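# Shut the toy oven door and leave everything standing

## Task

Swing the toy oven's door shut, release it, and make sure the oven ends up upright; any toy food basket, any little tea box, the wire rack and the small red box must all remain standing.

## Robot and tools

Robot: two arms, left_arm and right_arm, each with six joints and a two-finger gripper. Joint order in every row and every per-joint list: waist, shoulder, elbow, wrist pitch, wrist yaw, wrist roll. Stated ranges in rad: waist -2.618 to 3.054, shoulder 0.000 to 3.142, elbow 0.000 to 3.142, wrist pitch -1.571 to 1.571, wrist yaw -1.571 to 1.571, wrist roll -2.094 to 2.094. The true end of each joint may sit up to 0.059 rad either side of these.

Frame: all hand positions (metres) and quaternions (wxyz) are in the scene frame. Origin at table-top height, halfway between the nominal arm bases; +z up, +x out across the table, +y toward left_arm. Calibrated bases: left_arm (+0.047, +0.286, +0.012), right_arm (-0.006, -0.261, +0.016). Printed hand poses may be a few cm off, more at long reach. The fingers point along the gripper's +z and close along its y; end_effector_position is the spot between the pads, just behind the tips.

The row: every call that moves joints uses rows of 14 numbers, each in [-1, 1], covering both arms even if one stays put: left_arm's six joint numbers then its opening, then right_arm's six joint numbers then its opening. Joint numbers are offsets, not poses: they count from the Joint targets shown in the last result (as they were when the action or move began), not from the previous row, so sending the same offset again moves further. Scale: 1.0 equals 2.224 rad for waist, shoulder and elbow, and 8.485 rad for the three wrist joints. The opening number is absolute: +1 fully open (about 87 mm between pads), +0.5 about 69 mm, 0 about 43 mm, -0.5 about 18 mm, -1 closed. Sending 0 for an arm's joints re-commands its current targets; to keep a gripper unchanged, resend its current opening, since 0 is a real command.

execute_actions(actions, cameras): actions is a list of actions; each action is a table of up to 15 rows, one per 1/30 s step, and a short table repeats its last row to fill 15 steps. An action is rejected for both arms if it would push a joint more than 0.059 rad beyond its range; a malformed action, or a first action failing that test, rejects the whole call. An empty actions list returns state plus images from all cameras. cameras takes names (cam_head_left, cam_head_right), ["all"], or [].

move(target, speed, blend, opening_speed, blocking, cameras): target is one 14-number row or a list of up to 15 such rows; all offsets in every row count from the same starting Joint targets. All joints travel together, so grippers trace curves, and nothing is avoided on the way. speed is rad/s for the joint with farthest to go (0.01 to 12.57, default 0.5), one value or one per target. blend (rad) rounds corners between listed targets; 0 stops at each. opening_speed (0.2 or more, per second on the -1..+1 scale) ramps the gripper. blocking=false returns after about 0.5 s while motion continues. The result adds a move: line such as done, off_target (resting more than 0.035 rad from target), moving, held or fault, and limits=held if steps were withheld. Neither done nor off_target tells you whether contact occurred.

wait(seconds 0 to 10, cameras) lets time pass holding the last command; a running move continues. stop(cameras) brakes a running move. zoom_image(camera, region [x0, y0, x1, y1] in pixels, at most 504 by 504) enlarges part of the latest image from cam_head_left or cam_head_right. finished_scene(scene) ends the scene for good; make no further calls in that reply.

Result lines: Joint positions and Joint velocities per arm (rad, rad/s) with the gripper reading last (0 closed to 1 open); "within noise" means still. Joint targets are the base for your next offsets. grip_measured shows finger position on the command scale. Joint torques in N m, positive toward larger angles, including the arm's own weight; torques 1-3 wrap at ±28. "joint sent to its limit" means a joint was stopped at its end. "joint command not followed" means the clearance check changed some steps. Tool commands lists current commands. MOTOR HOT appears at 75 °C; at 90 °C the arm folds and stops for the scene.

Motion limits: each joint's target can lead its measured angle by only 0.339 rad (waist, shoulder, elbow) or 2.2 rad (wrists), and targets that would put a gripper over 200 mm from where it is are scaled back, so big offsets need several actions. Friction and weight can leave joints short.

Avoid: bumping or slamming the oven or fixed items, fast contact, driving past the door into hard pushes, knocking over the basket, tea box, rack or red box, anything leaving the table, letting go while the door still swings, strain on the arm camera cables, the two arms or their grippers touching, and long pushing or outstretched holding that heats motors. Release the door with the gripper open and still, then move clear before finishing.

Each tool is called after "Request:" as name(argument=value, ...), one argument or row to a line, values as JSON.

## Session

Request:
execute_actions(
  actions=[],
)

Request:
zoom_image(
  camera="cam_head_left",
  region=[100, 60, 400, 360],
)

Request:
zoom_image(
  camera="cam_head_right",
  region=[100, 60, 400, 360],
)

Scene clock: 0.00 s.
left_arm: end_effector_position=(+0.4310, +0.2880, +0.3590) grip_measured=+0.990 end_effector_quat_wxyz=(+0.692, +0.005, +0.722, +0.006) | right_arm: end_effector_position=(+0.3680, -0.2740, +0.0492) grip_measured=+1.000 end_effector_quat_wxyz=(+0.534, +0.045, +0.844, -0.003)
Joint positions: left_arm=[-0.006 1.06 1.042 -0.026 0.002 0.016 0.995] | right_arm=[-0.091 1.541 0.388 0.709 0.027 0.06 1]
Joint velocities: within noise
Joint torques (N m): no reading
Motor temperatures (°C): left_arm=[25 26 28 27 27 29 29] | right_arm=[27 27 29 27 25 26 28]
Heat: left arm: 29 °C; right arm: 29 °C.
Joint targets: left_arm=[-0.006 1.057 1.052 -0.023 0.002 0.016] | right_arm=[-0.091 1.538 0.393 0.700 0.027 0.061]
Tool commands: left_gripper/opening=+1.0 right_gripper/opening=+1.0

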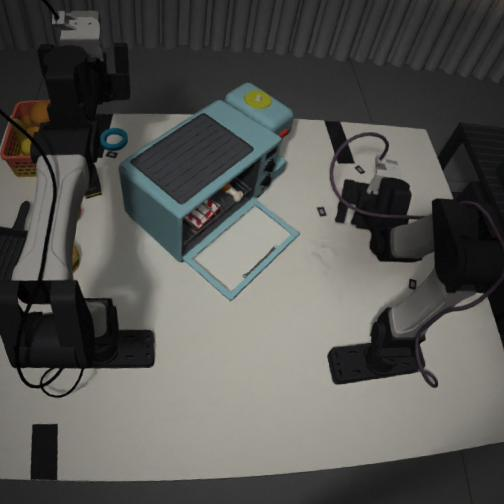

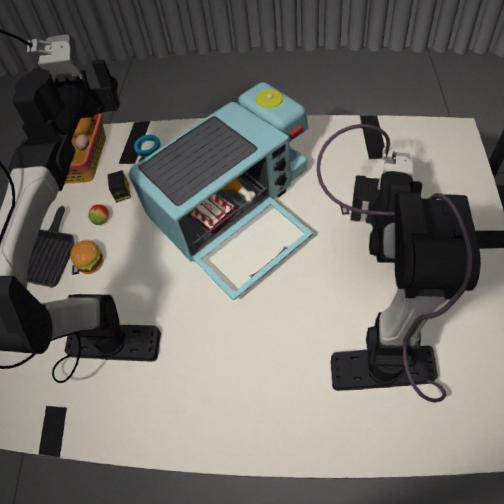

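Scaled by 1.680 from the camera's 504x504 image, which has a finer 720x720 frame.

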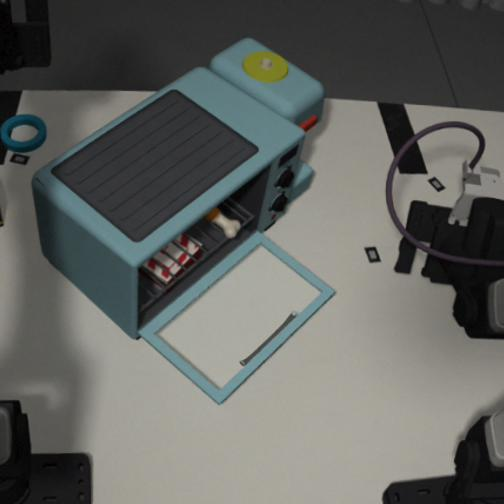

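Scaled by 1.680 from the camera's 504x504 image, which has a finer 720x720 frame.

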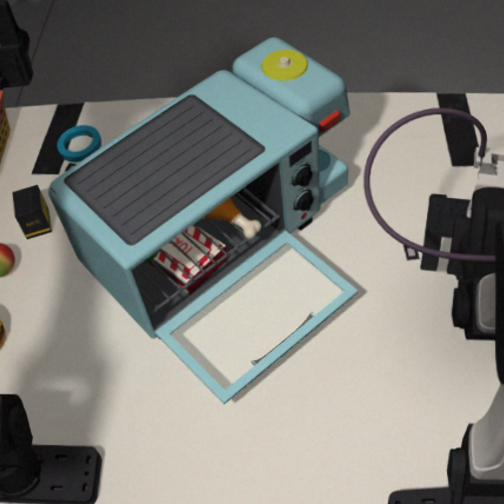

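Request:
move(
  target=[
    [0,0,0,0,0,0,1,0,-0.3494,-0.0328,-0.113,-0.0032,-0.0072,-1],
    [0,0,0,0,0,0,1,0.2163,-0.3494,-0.0328,-0.113,-0.0032,-0.0072,-1],
    [0,0,0,0,0,0,1,0.2163,-0.3083,-0.0805,-0.0898,-0.0032,-0.0072,-1],
  ],
  speed=0.9,
  blend=[0.1,0.05,0],
  cameras=["all"],
)

Request:
zoom_image(
  camera="cam_head_left",
  region=[170, 180, 370, 380],
)

Request:
zoom_image(
  camera="cam_head_right",
  region=[170, 180, 370, 380],
)

Scene clock: 7.07 s.
left_arm: end_effector_position=(+0.4310, +0.2880, +0.3590) grip_measured=+0.990 end_effector_quat_wxyz=(+0.692, +0.005, +0.722, +0.006) | right_arm: end_effector_position=(+0.2165, -0.1552, +0.0437) grip_measured=-0.975 end_effector_quat_wxyz=(+0.418, -0.193, +0.883, +0.095)
Joint positions: left_arm=[-0.006 1.06 1.042 -0.026 0.002 0.016 0.995] | right_arm=[0.384 0.845 0.226 -0.067 0.006 0.012 0.012]
Joint torques (N m): left_arm=[0.23 -3.11 8.44 1.95 0.08 0.01] | right_arm=[0.32 -0.02 5.85 2 -0.07 -0.09]
Heat: left arm: 30 °C; right arm: 30 °C.
Joint targets: left_arm=[-0.006 1.057 1.052 -0.023 0.002 0.016] | right_arm=[0.390 0.852 0.214 -0.062 -0.001 0.000]
move: done

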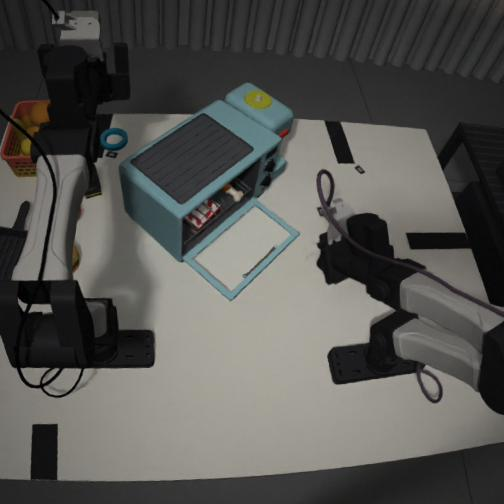

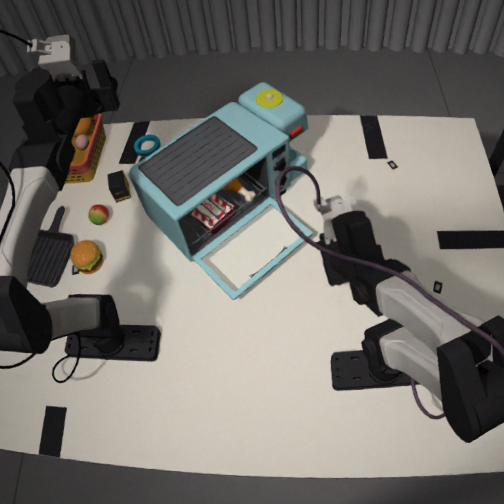

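Scaled by 2.520 from the camera's 504x504 image, which has a finer 720x720 frame.

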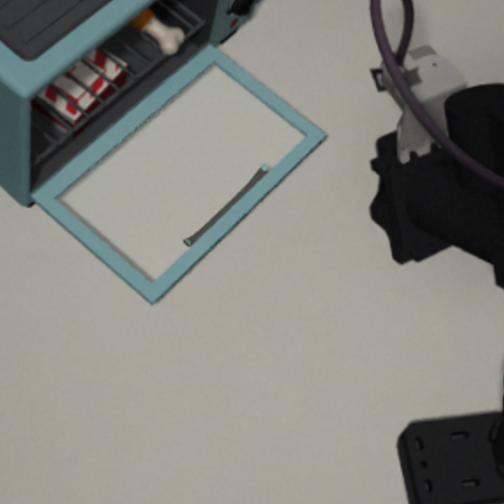

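Scaled by 2.520 from the camera's 504x504 image, which has a finer 720x720 frame.

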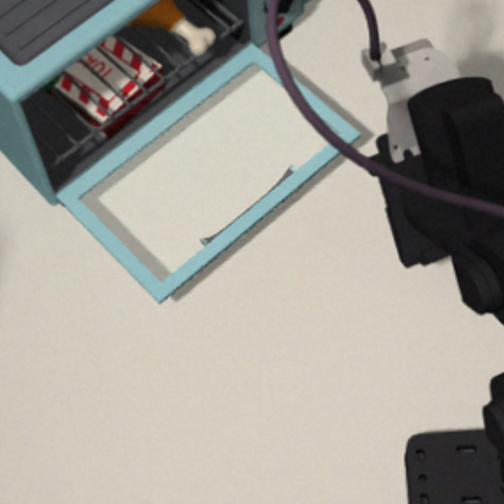

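Request:
move(
  target=[0,0,0,0,0,0,1,0.0162,0.17,-0.0526,0.0819,0,0,-1],
  speed=0.7,
  cameras=["all"],
)

Request:
zoom_image(
  camera="cam_head_left",
  region=[220, 170, 370, 320],
)

Scene clock: 10.23 s.
left_arm: end_effector_position=(+0.4310, +0.2880, +0.3590) grip_measured=+0.990 end_effector_quat_wxyz=(+0.692, +0.005, +0.722, +0.006) | right_arm: end_effector_position=(+0.2558, -0.1247, +0.0337) grip_measured=-0.975 end_effector_quat_wxyz=(+0.505, -0.197, +0.831, +0.125)
Joint positions: left_arm=[-0.006 1.06 1.042 -0.026 0.002 0.016 0.995] | right_arm=[0.42 1.218 0.112 0.629 0.006 0.012 0.012]
Joint torques (N m): left_arm=[0.27 -3.12 8.42 1.96 0.08 0.01] | right_arm=[0.5 -1.36 4.7 2.24 -0.06 -0.13]
Heat: left arm: 31 °C; right arm: 30 °C.
Joint targets: left_arm=[-0.006 1.057 1.052 -0.023 0.002 0.016] | right_arm=[0.426 1.230 0.097 0.633 -0.001 0.000]
move: done

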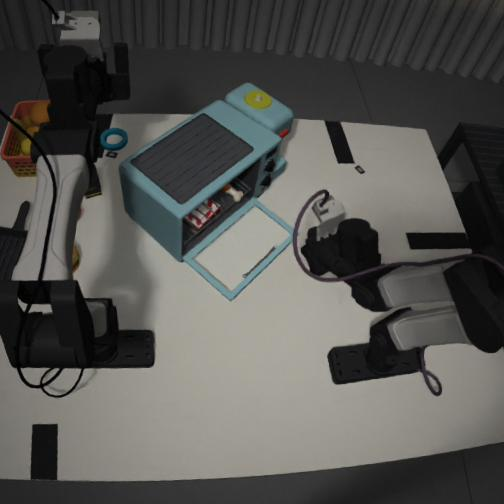

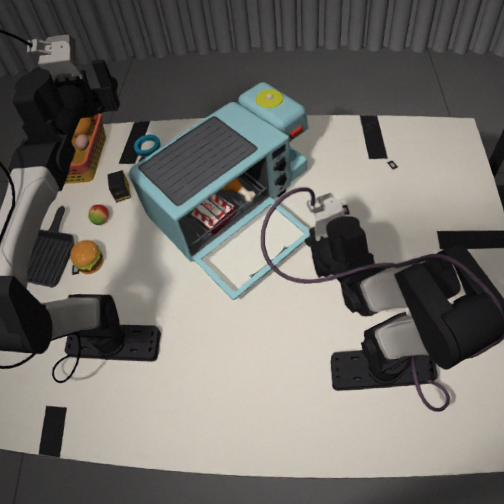

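Scaled by 3.360 from the camera's 504x504 image, which has a finer 720x720 frame.

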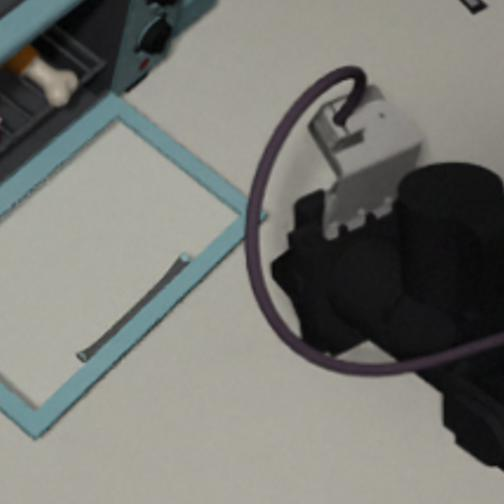

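Request:
move(
  target=[0,0,0,0,0,0,1,0.0157,0.2361,0.0319,0.0629,0,0,-1],
  speed=0.4,
  cameras=["all"],
)

Request:
zoom_image(
  camera="cam_head_left",
  region=[220, 170, 370, 320],
)

Request:
zoom_image(
  camera="cam_head_right",
  region=[220, 170, 370, 320],
)

Scene clock: 12.60 s.
left_arm: end_effector_position=(+0.4310, +0.2880, +0.3590) grip_measured=+0.990 end_effector_quat_wxyz=(+0.692, +0.005, +0.722, +0.006) | right_arm: end_effector_position=(+0.2894, -0.0993, +0.0199) grip_measured=-0.976 end_effector_quat_wxyz=(+0.555, -0.199, +0.795, +0.139)
Joint positions: left_arm=[-0.006 1.06 1.042 -0.026 0.002 0.016 0.995] | right_arm=[0.447 1.721 0.137 1.232 0.017 0.007 0.012]
Joint torques (N m): left_arm=[0.24 -3.12 8.46 1.96 0.08 0] | right_arm=[1.06 -2.06 5.85 1.47 -0.19 -0.05]
Heat: left arm: 32 °C; right arm: 30 °C.
Joint targets: left_arm=[-0.006 1.057 1.052 -0.023 0.002 0.016] | right_arm=[0.461 1.756 0.167 1.167 -0.001 0.000]
move: off_target (right_arm); right_arm: the wrist pitch is farthest, 0.065 rad from its target

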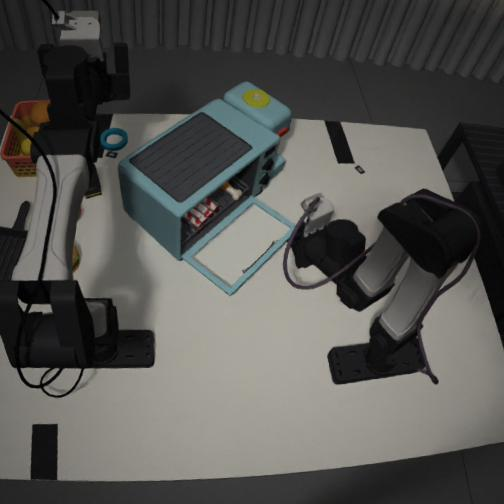

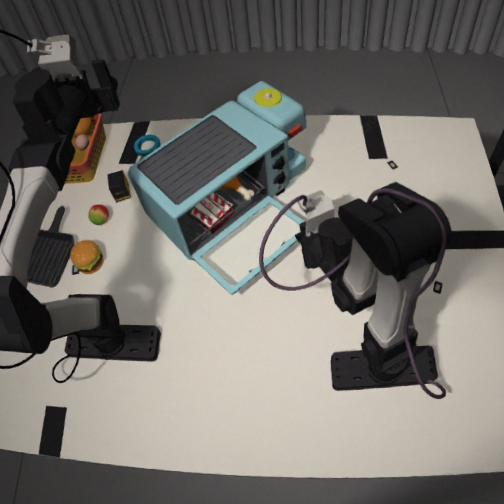

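Scaled by 3.360 from the camera's 504x504 image, which has a finer 720x720 frame.

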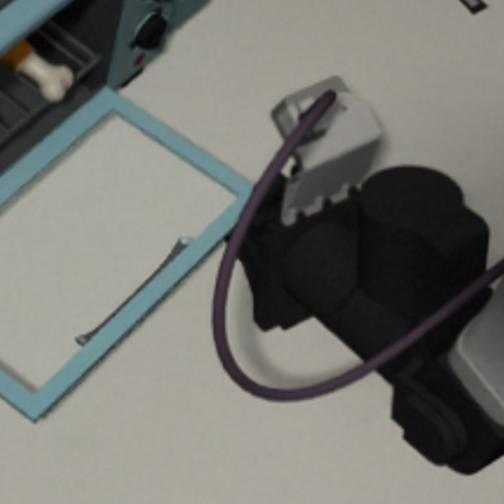

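Scaled by 3.360 from the camera's 504x504 image, which has a finer 720x720 frame.

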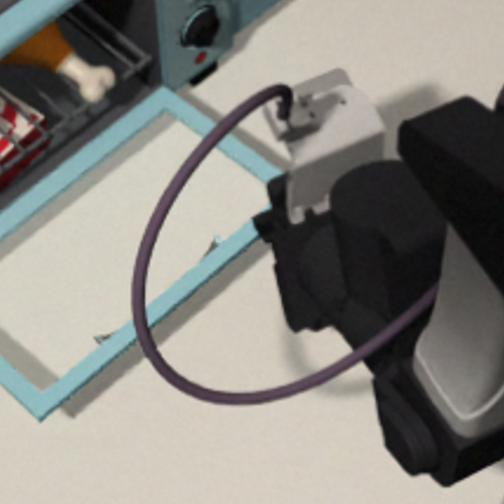

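Request:
move(
  target=[0,0,0,0,0,0,1,0.0049,-0.1996,0.0463,-0.0501,0,0,-1],
  speed=0.3,
  cameras=["all"],
)

Request:
zoom_image(
  camera="cam_head_right",
  region=[180, 130, 380, 330],
)

Scene clock: 15.53 s.
left_arm: end_effector_position=(+0.4310, +0.2880, +0.3590) grip_measured=+0.990 end_effector_quat_wxyz=(+0.692, +0.005, +0.722, +0.006) | right_arm: end_effector_position=(+0.2943, -0.0888, +0.0748) grip_measured=-0.976 end_effector_quat_wxyz=(+0.559, -0.206, +0.790, +0.147)
Joint positions: left_arm=[-0.006 1.06 1.042 -0.026 0.002 0.016 0.995] | right_arm=[0.465 1.331 0.243 0.749 0.013 0.007 0.012]
Joint torques (N m): left_arm=[0.24 -3.12 8.46 1.95 0.08 0] | right_arm=[0.62 -6 7.99 2.17 -0.11 -0.07]
Heat: left arm: 32 °C; right arm: 30 °C.
Joint targets: left_arm=[-0.006 1.057 1.052 -0.023 0.002 0.016] | right_arm=[0.472 1.312 0.270 0.742 -0.001 0.000]
move: done

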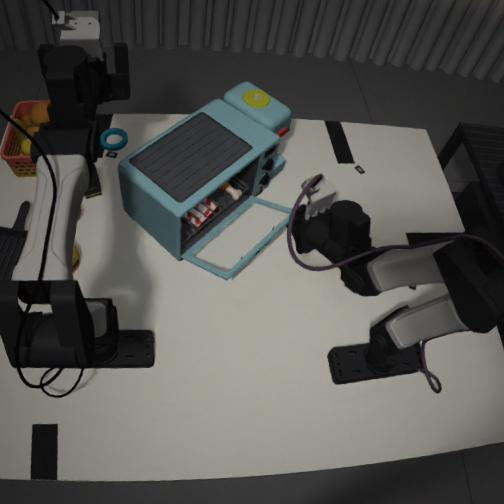

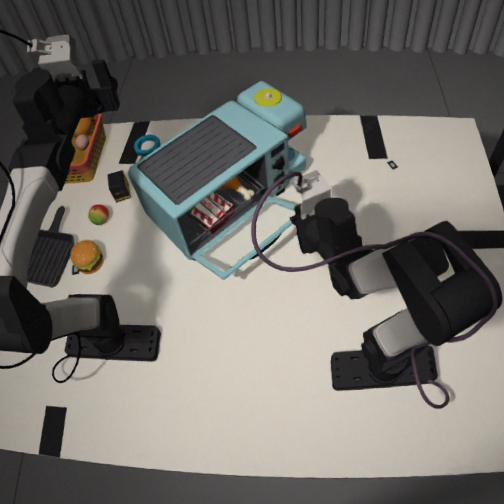

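Scaled by 2.520 from the camera's 504x504 image, which has a finer 720x720 frame.

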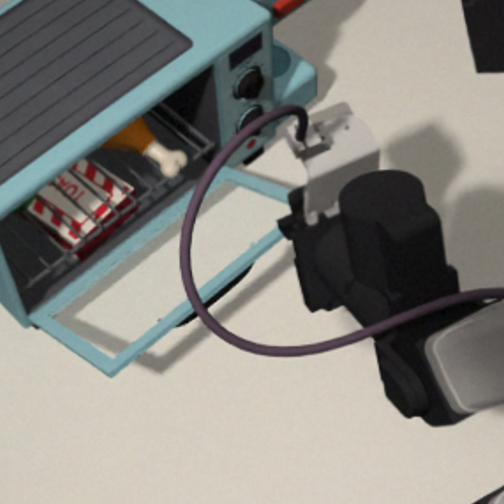

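Request:
move(
  target=[
    [0,0,0,0,0,0,1,0.0261,-0.0076,0.1075,-0.0302,0,0,-1],
    [0,0,0,0,0,0,1,0.0373,0.0405,0.17,-0.0339,0,0,-1],
  ],
  speed=0.25,
  blend=[0.05,0],
  cameras=["all"],
)

Request:
zoom_image(
  camera="cam_head_right",
  region=[180, 130, 380, 330],
)

Request:
zoom_image(
  camera="cam_head_left",
  region=[170, 130, 370, 330],
)

Scene clock: 17.97 s.
left_arm: end_effector_position=(+0.4310, +0.2880, +0.3590) grip_measured=+0.990 end_effector_quat_wxyz=(+0.692, +0.005, +0.722, +0.006) | right_arm: end_effector_position=(+0.3358, -0.0246, +0.1490) grip_measured=-0.976 end_effector_quat_wxyz=(+0.567, -0.235, +0.770, +0.176)
Joint positions: left_arm=[-0.006 1.06 1.042 -0.026 0.002 0.016 0.995] | right_arm=[0.548 1.383 0.618 0.465 0.012 0.007 0.012]
Joint torques (N m): left_arm=[0.24 -3.11 8.44 1.96 0.07 0.01] | right_arm=[0.61 -4.3 9.48 2.09 -0.12 -0.05]
Motor temperatures (°C): left_arm=[25 27 33 30 27 29 29] | right_arm=[27 28 31 30 25 26 28]
Heat: left arm: 33 °C; right arm: 31 °C.
Joint targets: left_arm=[-0.006 1.057 1.052 -0.023 0.002 0.016] | right_arm=[0.555 1.402 0.649 0.454 -0.001 0.000]
move: done

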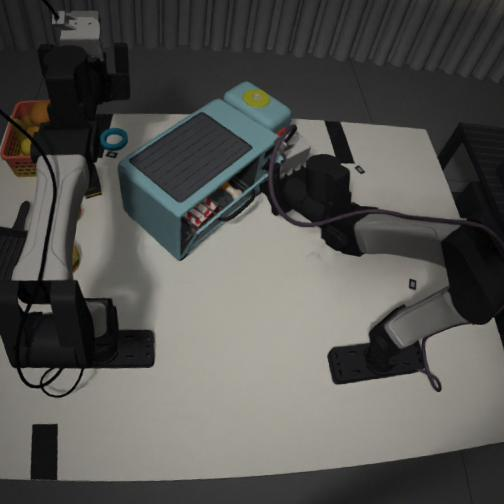

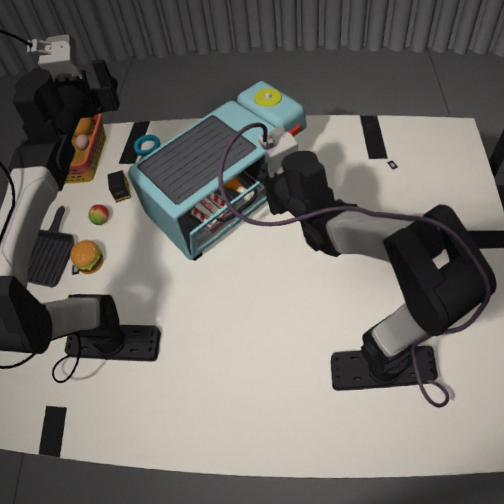

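Scaled by 2.520 from the camera's 504x504 image, which has a finer 720x720 frame.

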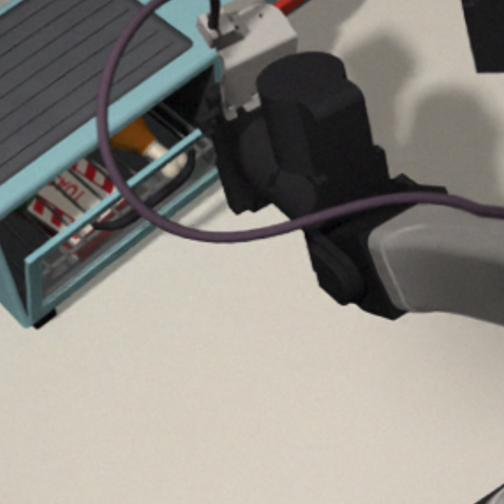

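Scaled by 2.520 from the camera's 504x504 image, which has a finer 720x720 frame.

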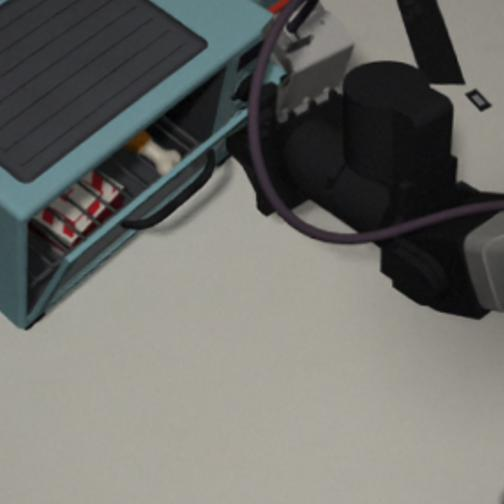

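Request:
move(
  target=[0,0,0,0,0,0,1,0.0072,0.081,0.072,0.0024,0,0,-1],
  speed=0.13,
  cameras=["all"],
)

Request:
zoom_image(
  camera="cam_head_right",
  region=[180, 130, 380, 330],
)

Request:
zoom_image(
  camera="cam_head_left",
  region=[170, 130, 320, 280],
)

Scene clock: 20.90 s.
left_arm: end_effector_position=(+0.4310, +0.2880, +0.3590) grip_measured=+0.990 end_effector_quat_wxyz=(+0.692, +0.005, +0.722, +0.006) | right_arm: end_effector_position=(+0.3584, -0.0048, +0.1292) grip_measured=-0.976 end_effector_quat_wxyz=(+0.536, -0.245, +0.791, +0.164)
Joint positions: left_arm=[-0.006 1.06 1.042 -0.026 0.002 0.016 0.995] | right_arm=[0.559 1.55 0.755 0.414 0.02 0.006 0.012]
Joint torques (N m): left_arm=[0.25 -3.12 8.44 1.95 0.08 0.01] | right_arm=[0.9 -4.71 11.14 2.88 -0.26 -0.05]
Heat: left arm: 33 °C; right arm: 31 °C.
Joint targets: left_arm=[-0.006 1.057 1.052 -0.023 0.002 0.016] | right_arm=[0.571 1.582 0.809 0.475 -0.001 0.000]
move: off_target (right_arm); right_arm: the wrist pitch is farthest, 0.061 rad from its target

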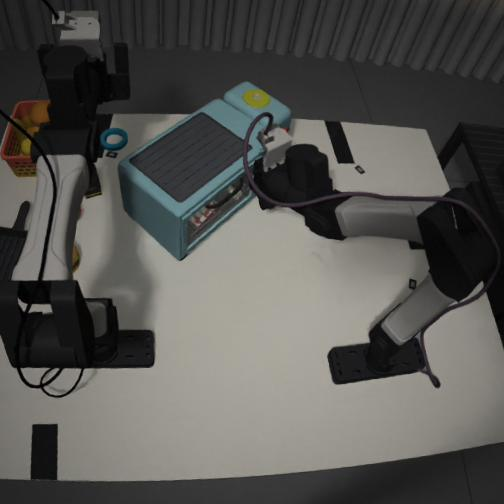

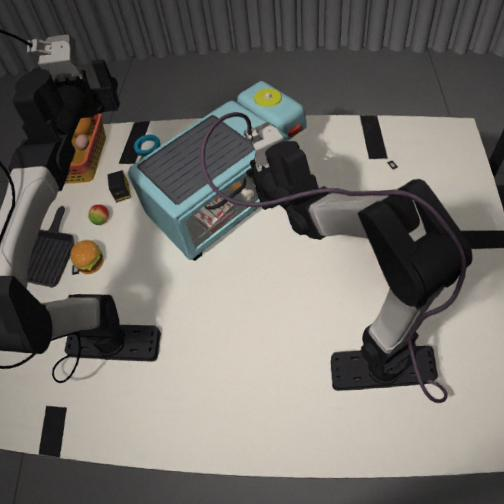

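Scaled by 2.520 from the camera's 504x504 image, which has a finer 720x720 frame.

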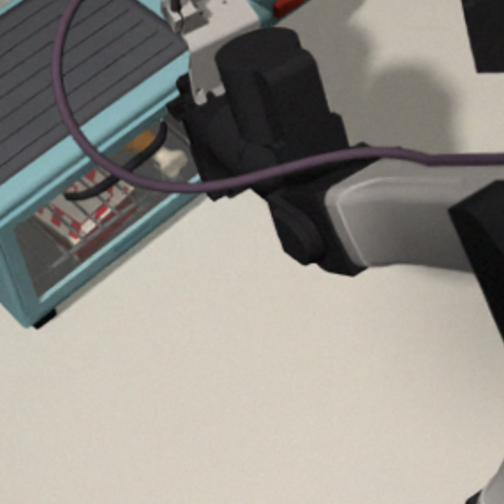

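Scaled by 3.360 from the camera's 504x504 image, which has a finer 720x720 frame.

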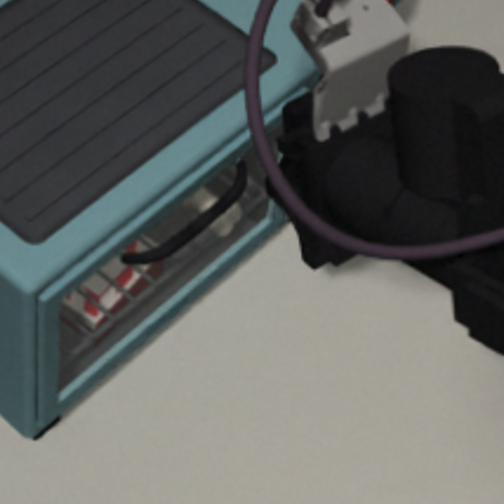

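Request:
move(
  target=[0,0,0,0,0,0,1,0.002,0.025,0.034,0,0,0,-1],
  speed=0.1,
  cameras=["all"],
)

Request:
zoom_image(
  camera="cam_head_right",
  region=[170, 130, 320, 280],
)

Request:
zoom_image(
  camera="cam_head_left",
  region=[170, 130, 320, 280],
)

Scene clock: 22.30 s.
left_arm: end_effector_position=(+0.4310, +0.2880, +0.3590) grip_measured=+0.990 end_effector_quat_wxyz=(+0.692, +0.005, +0.722, +0.006) | right_arm: end_effector_position=(+0.3679, +0.0009, +0.1215) grip_measured=-0.976 end_effector_quat_wxyz=(+0.521, -0.248, +0.802, +0.156)
Joint positions: left_arm=[-0.006 1.06 1.042 -0.026 0.002 0.016 0.995] | right_arm=[0.561 1.61 0.818 0.371 0.029 0.003 0.012]
Joint torques (N m): left_arm=[0.2 -3.1 8.49 1.95 0.07 0.01] | right_arm=[1.06 -5.65 12.14 3.34 -0.31 0.01]
Heat: left arm: 34 °C; right arm: 32 °C.
Joint targets: left_arm=[-0.006 1.057 1.052 -0.023 0.002 0.016] | right_arm=[0.576 1.638 0.884 0.475 -0.001 0.000]
move: off_target (right_arm); right_arm: the wrist pitch is farthest, 0.104 rad from its target

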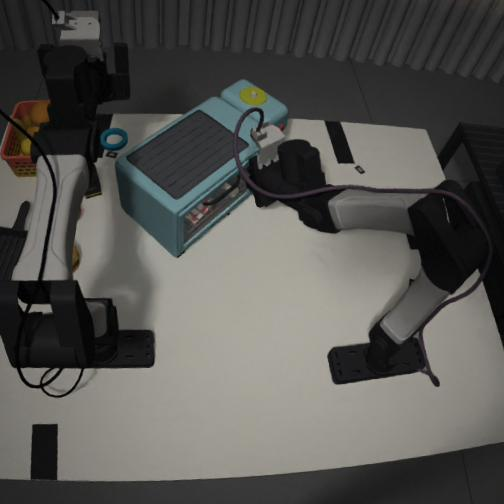

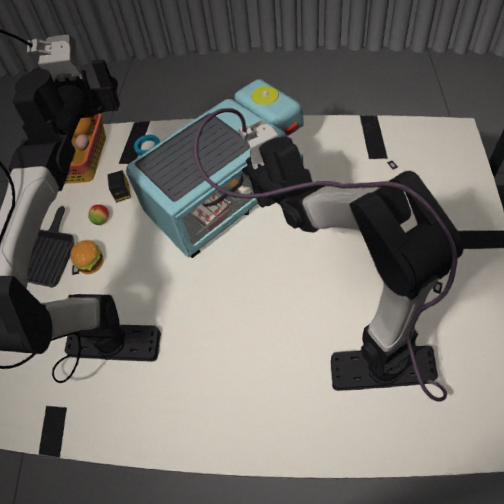

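Scaled by 3.360 from the camera's 504x504 image, which has a finer 720x720 frame.

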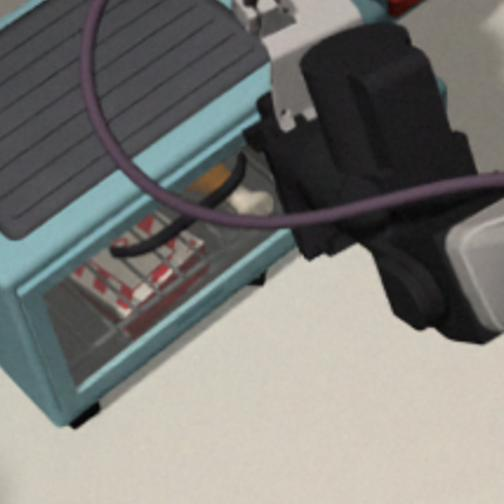

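Scaled by 3.360 from the camera's 504x504 image, which has a finer 720x720 frame.

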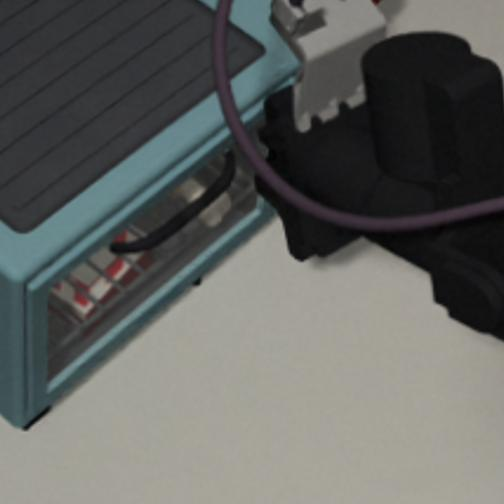

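Request:
move(
  target=[0,0,0,0,0,0,1,-0.01,-0.1385,-0.1727,0,0,0,-1],
  speed=0.4,
  cameras=["all"],
)

Request:
zoom_image(
  camera="cam_head_left",
  region=[120, 100, 320, 300],
)

Scene clock: 23.87 s.
left_arm: end_effector_position=(+0.4310, +0.2880, +0.3590) grip_measured=+0.990 end_effector_quat_wxyz=(+0.692, +0.005, +0.722, +0.006) | right_arm: end_effector_position=(+0.3124, -0.0348, +0.1183) grip_measured=-0.976 end_effector_quat_wxyz=(+0.541, -0.248, +0.785, +0.171)
Joint positions: left_arm=[-0.006 1.06 1.042 -0.026 0.002 0.016 0.995] | right_arm=[0.561 1.352 0.517 0.472 0.01 0.003 0.012]
Joint torques (N m): left_arm=[0.24 -3.12 8.43 1.96 0.08 0] | right_arm=[-0.84 -7.6 5.24 2.32 -0.13 0]
Heat: left arm: 34 °C; right arm: 32 °C.
Joint targets: left_arm=[-0.006 1.057 1.052 -0.023 0.002 0.016] | right_arm=[0.553 1.329 0.500 0.475 -0.001 0.000]
move: done

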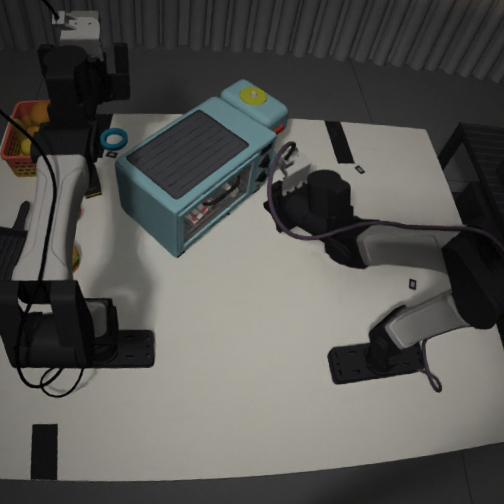

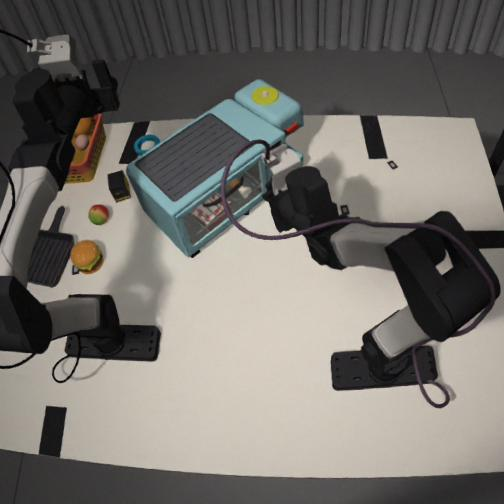

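Scaled by 2.520 from the camera's 504x504 image, which has a finer 720x720 frame.

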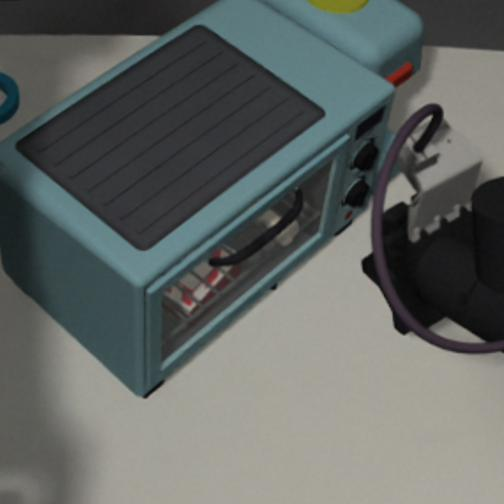

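Closed and released.

Request:
finished_scene(
  scene=2,
)

The scene is finished: the task was done.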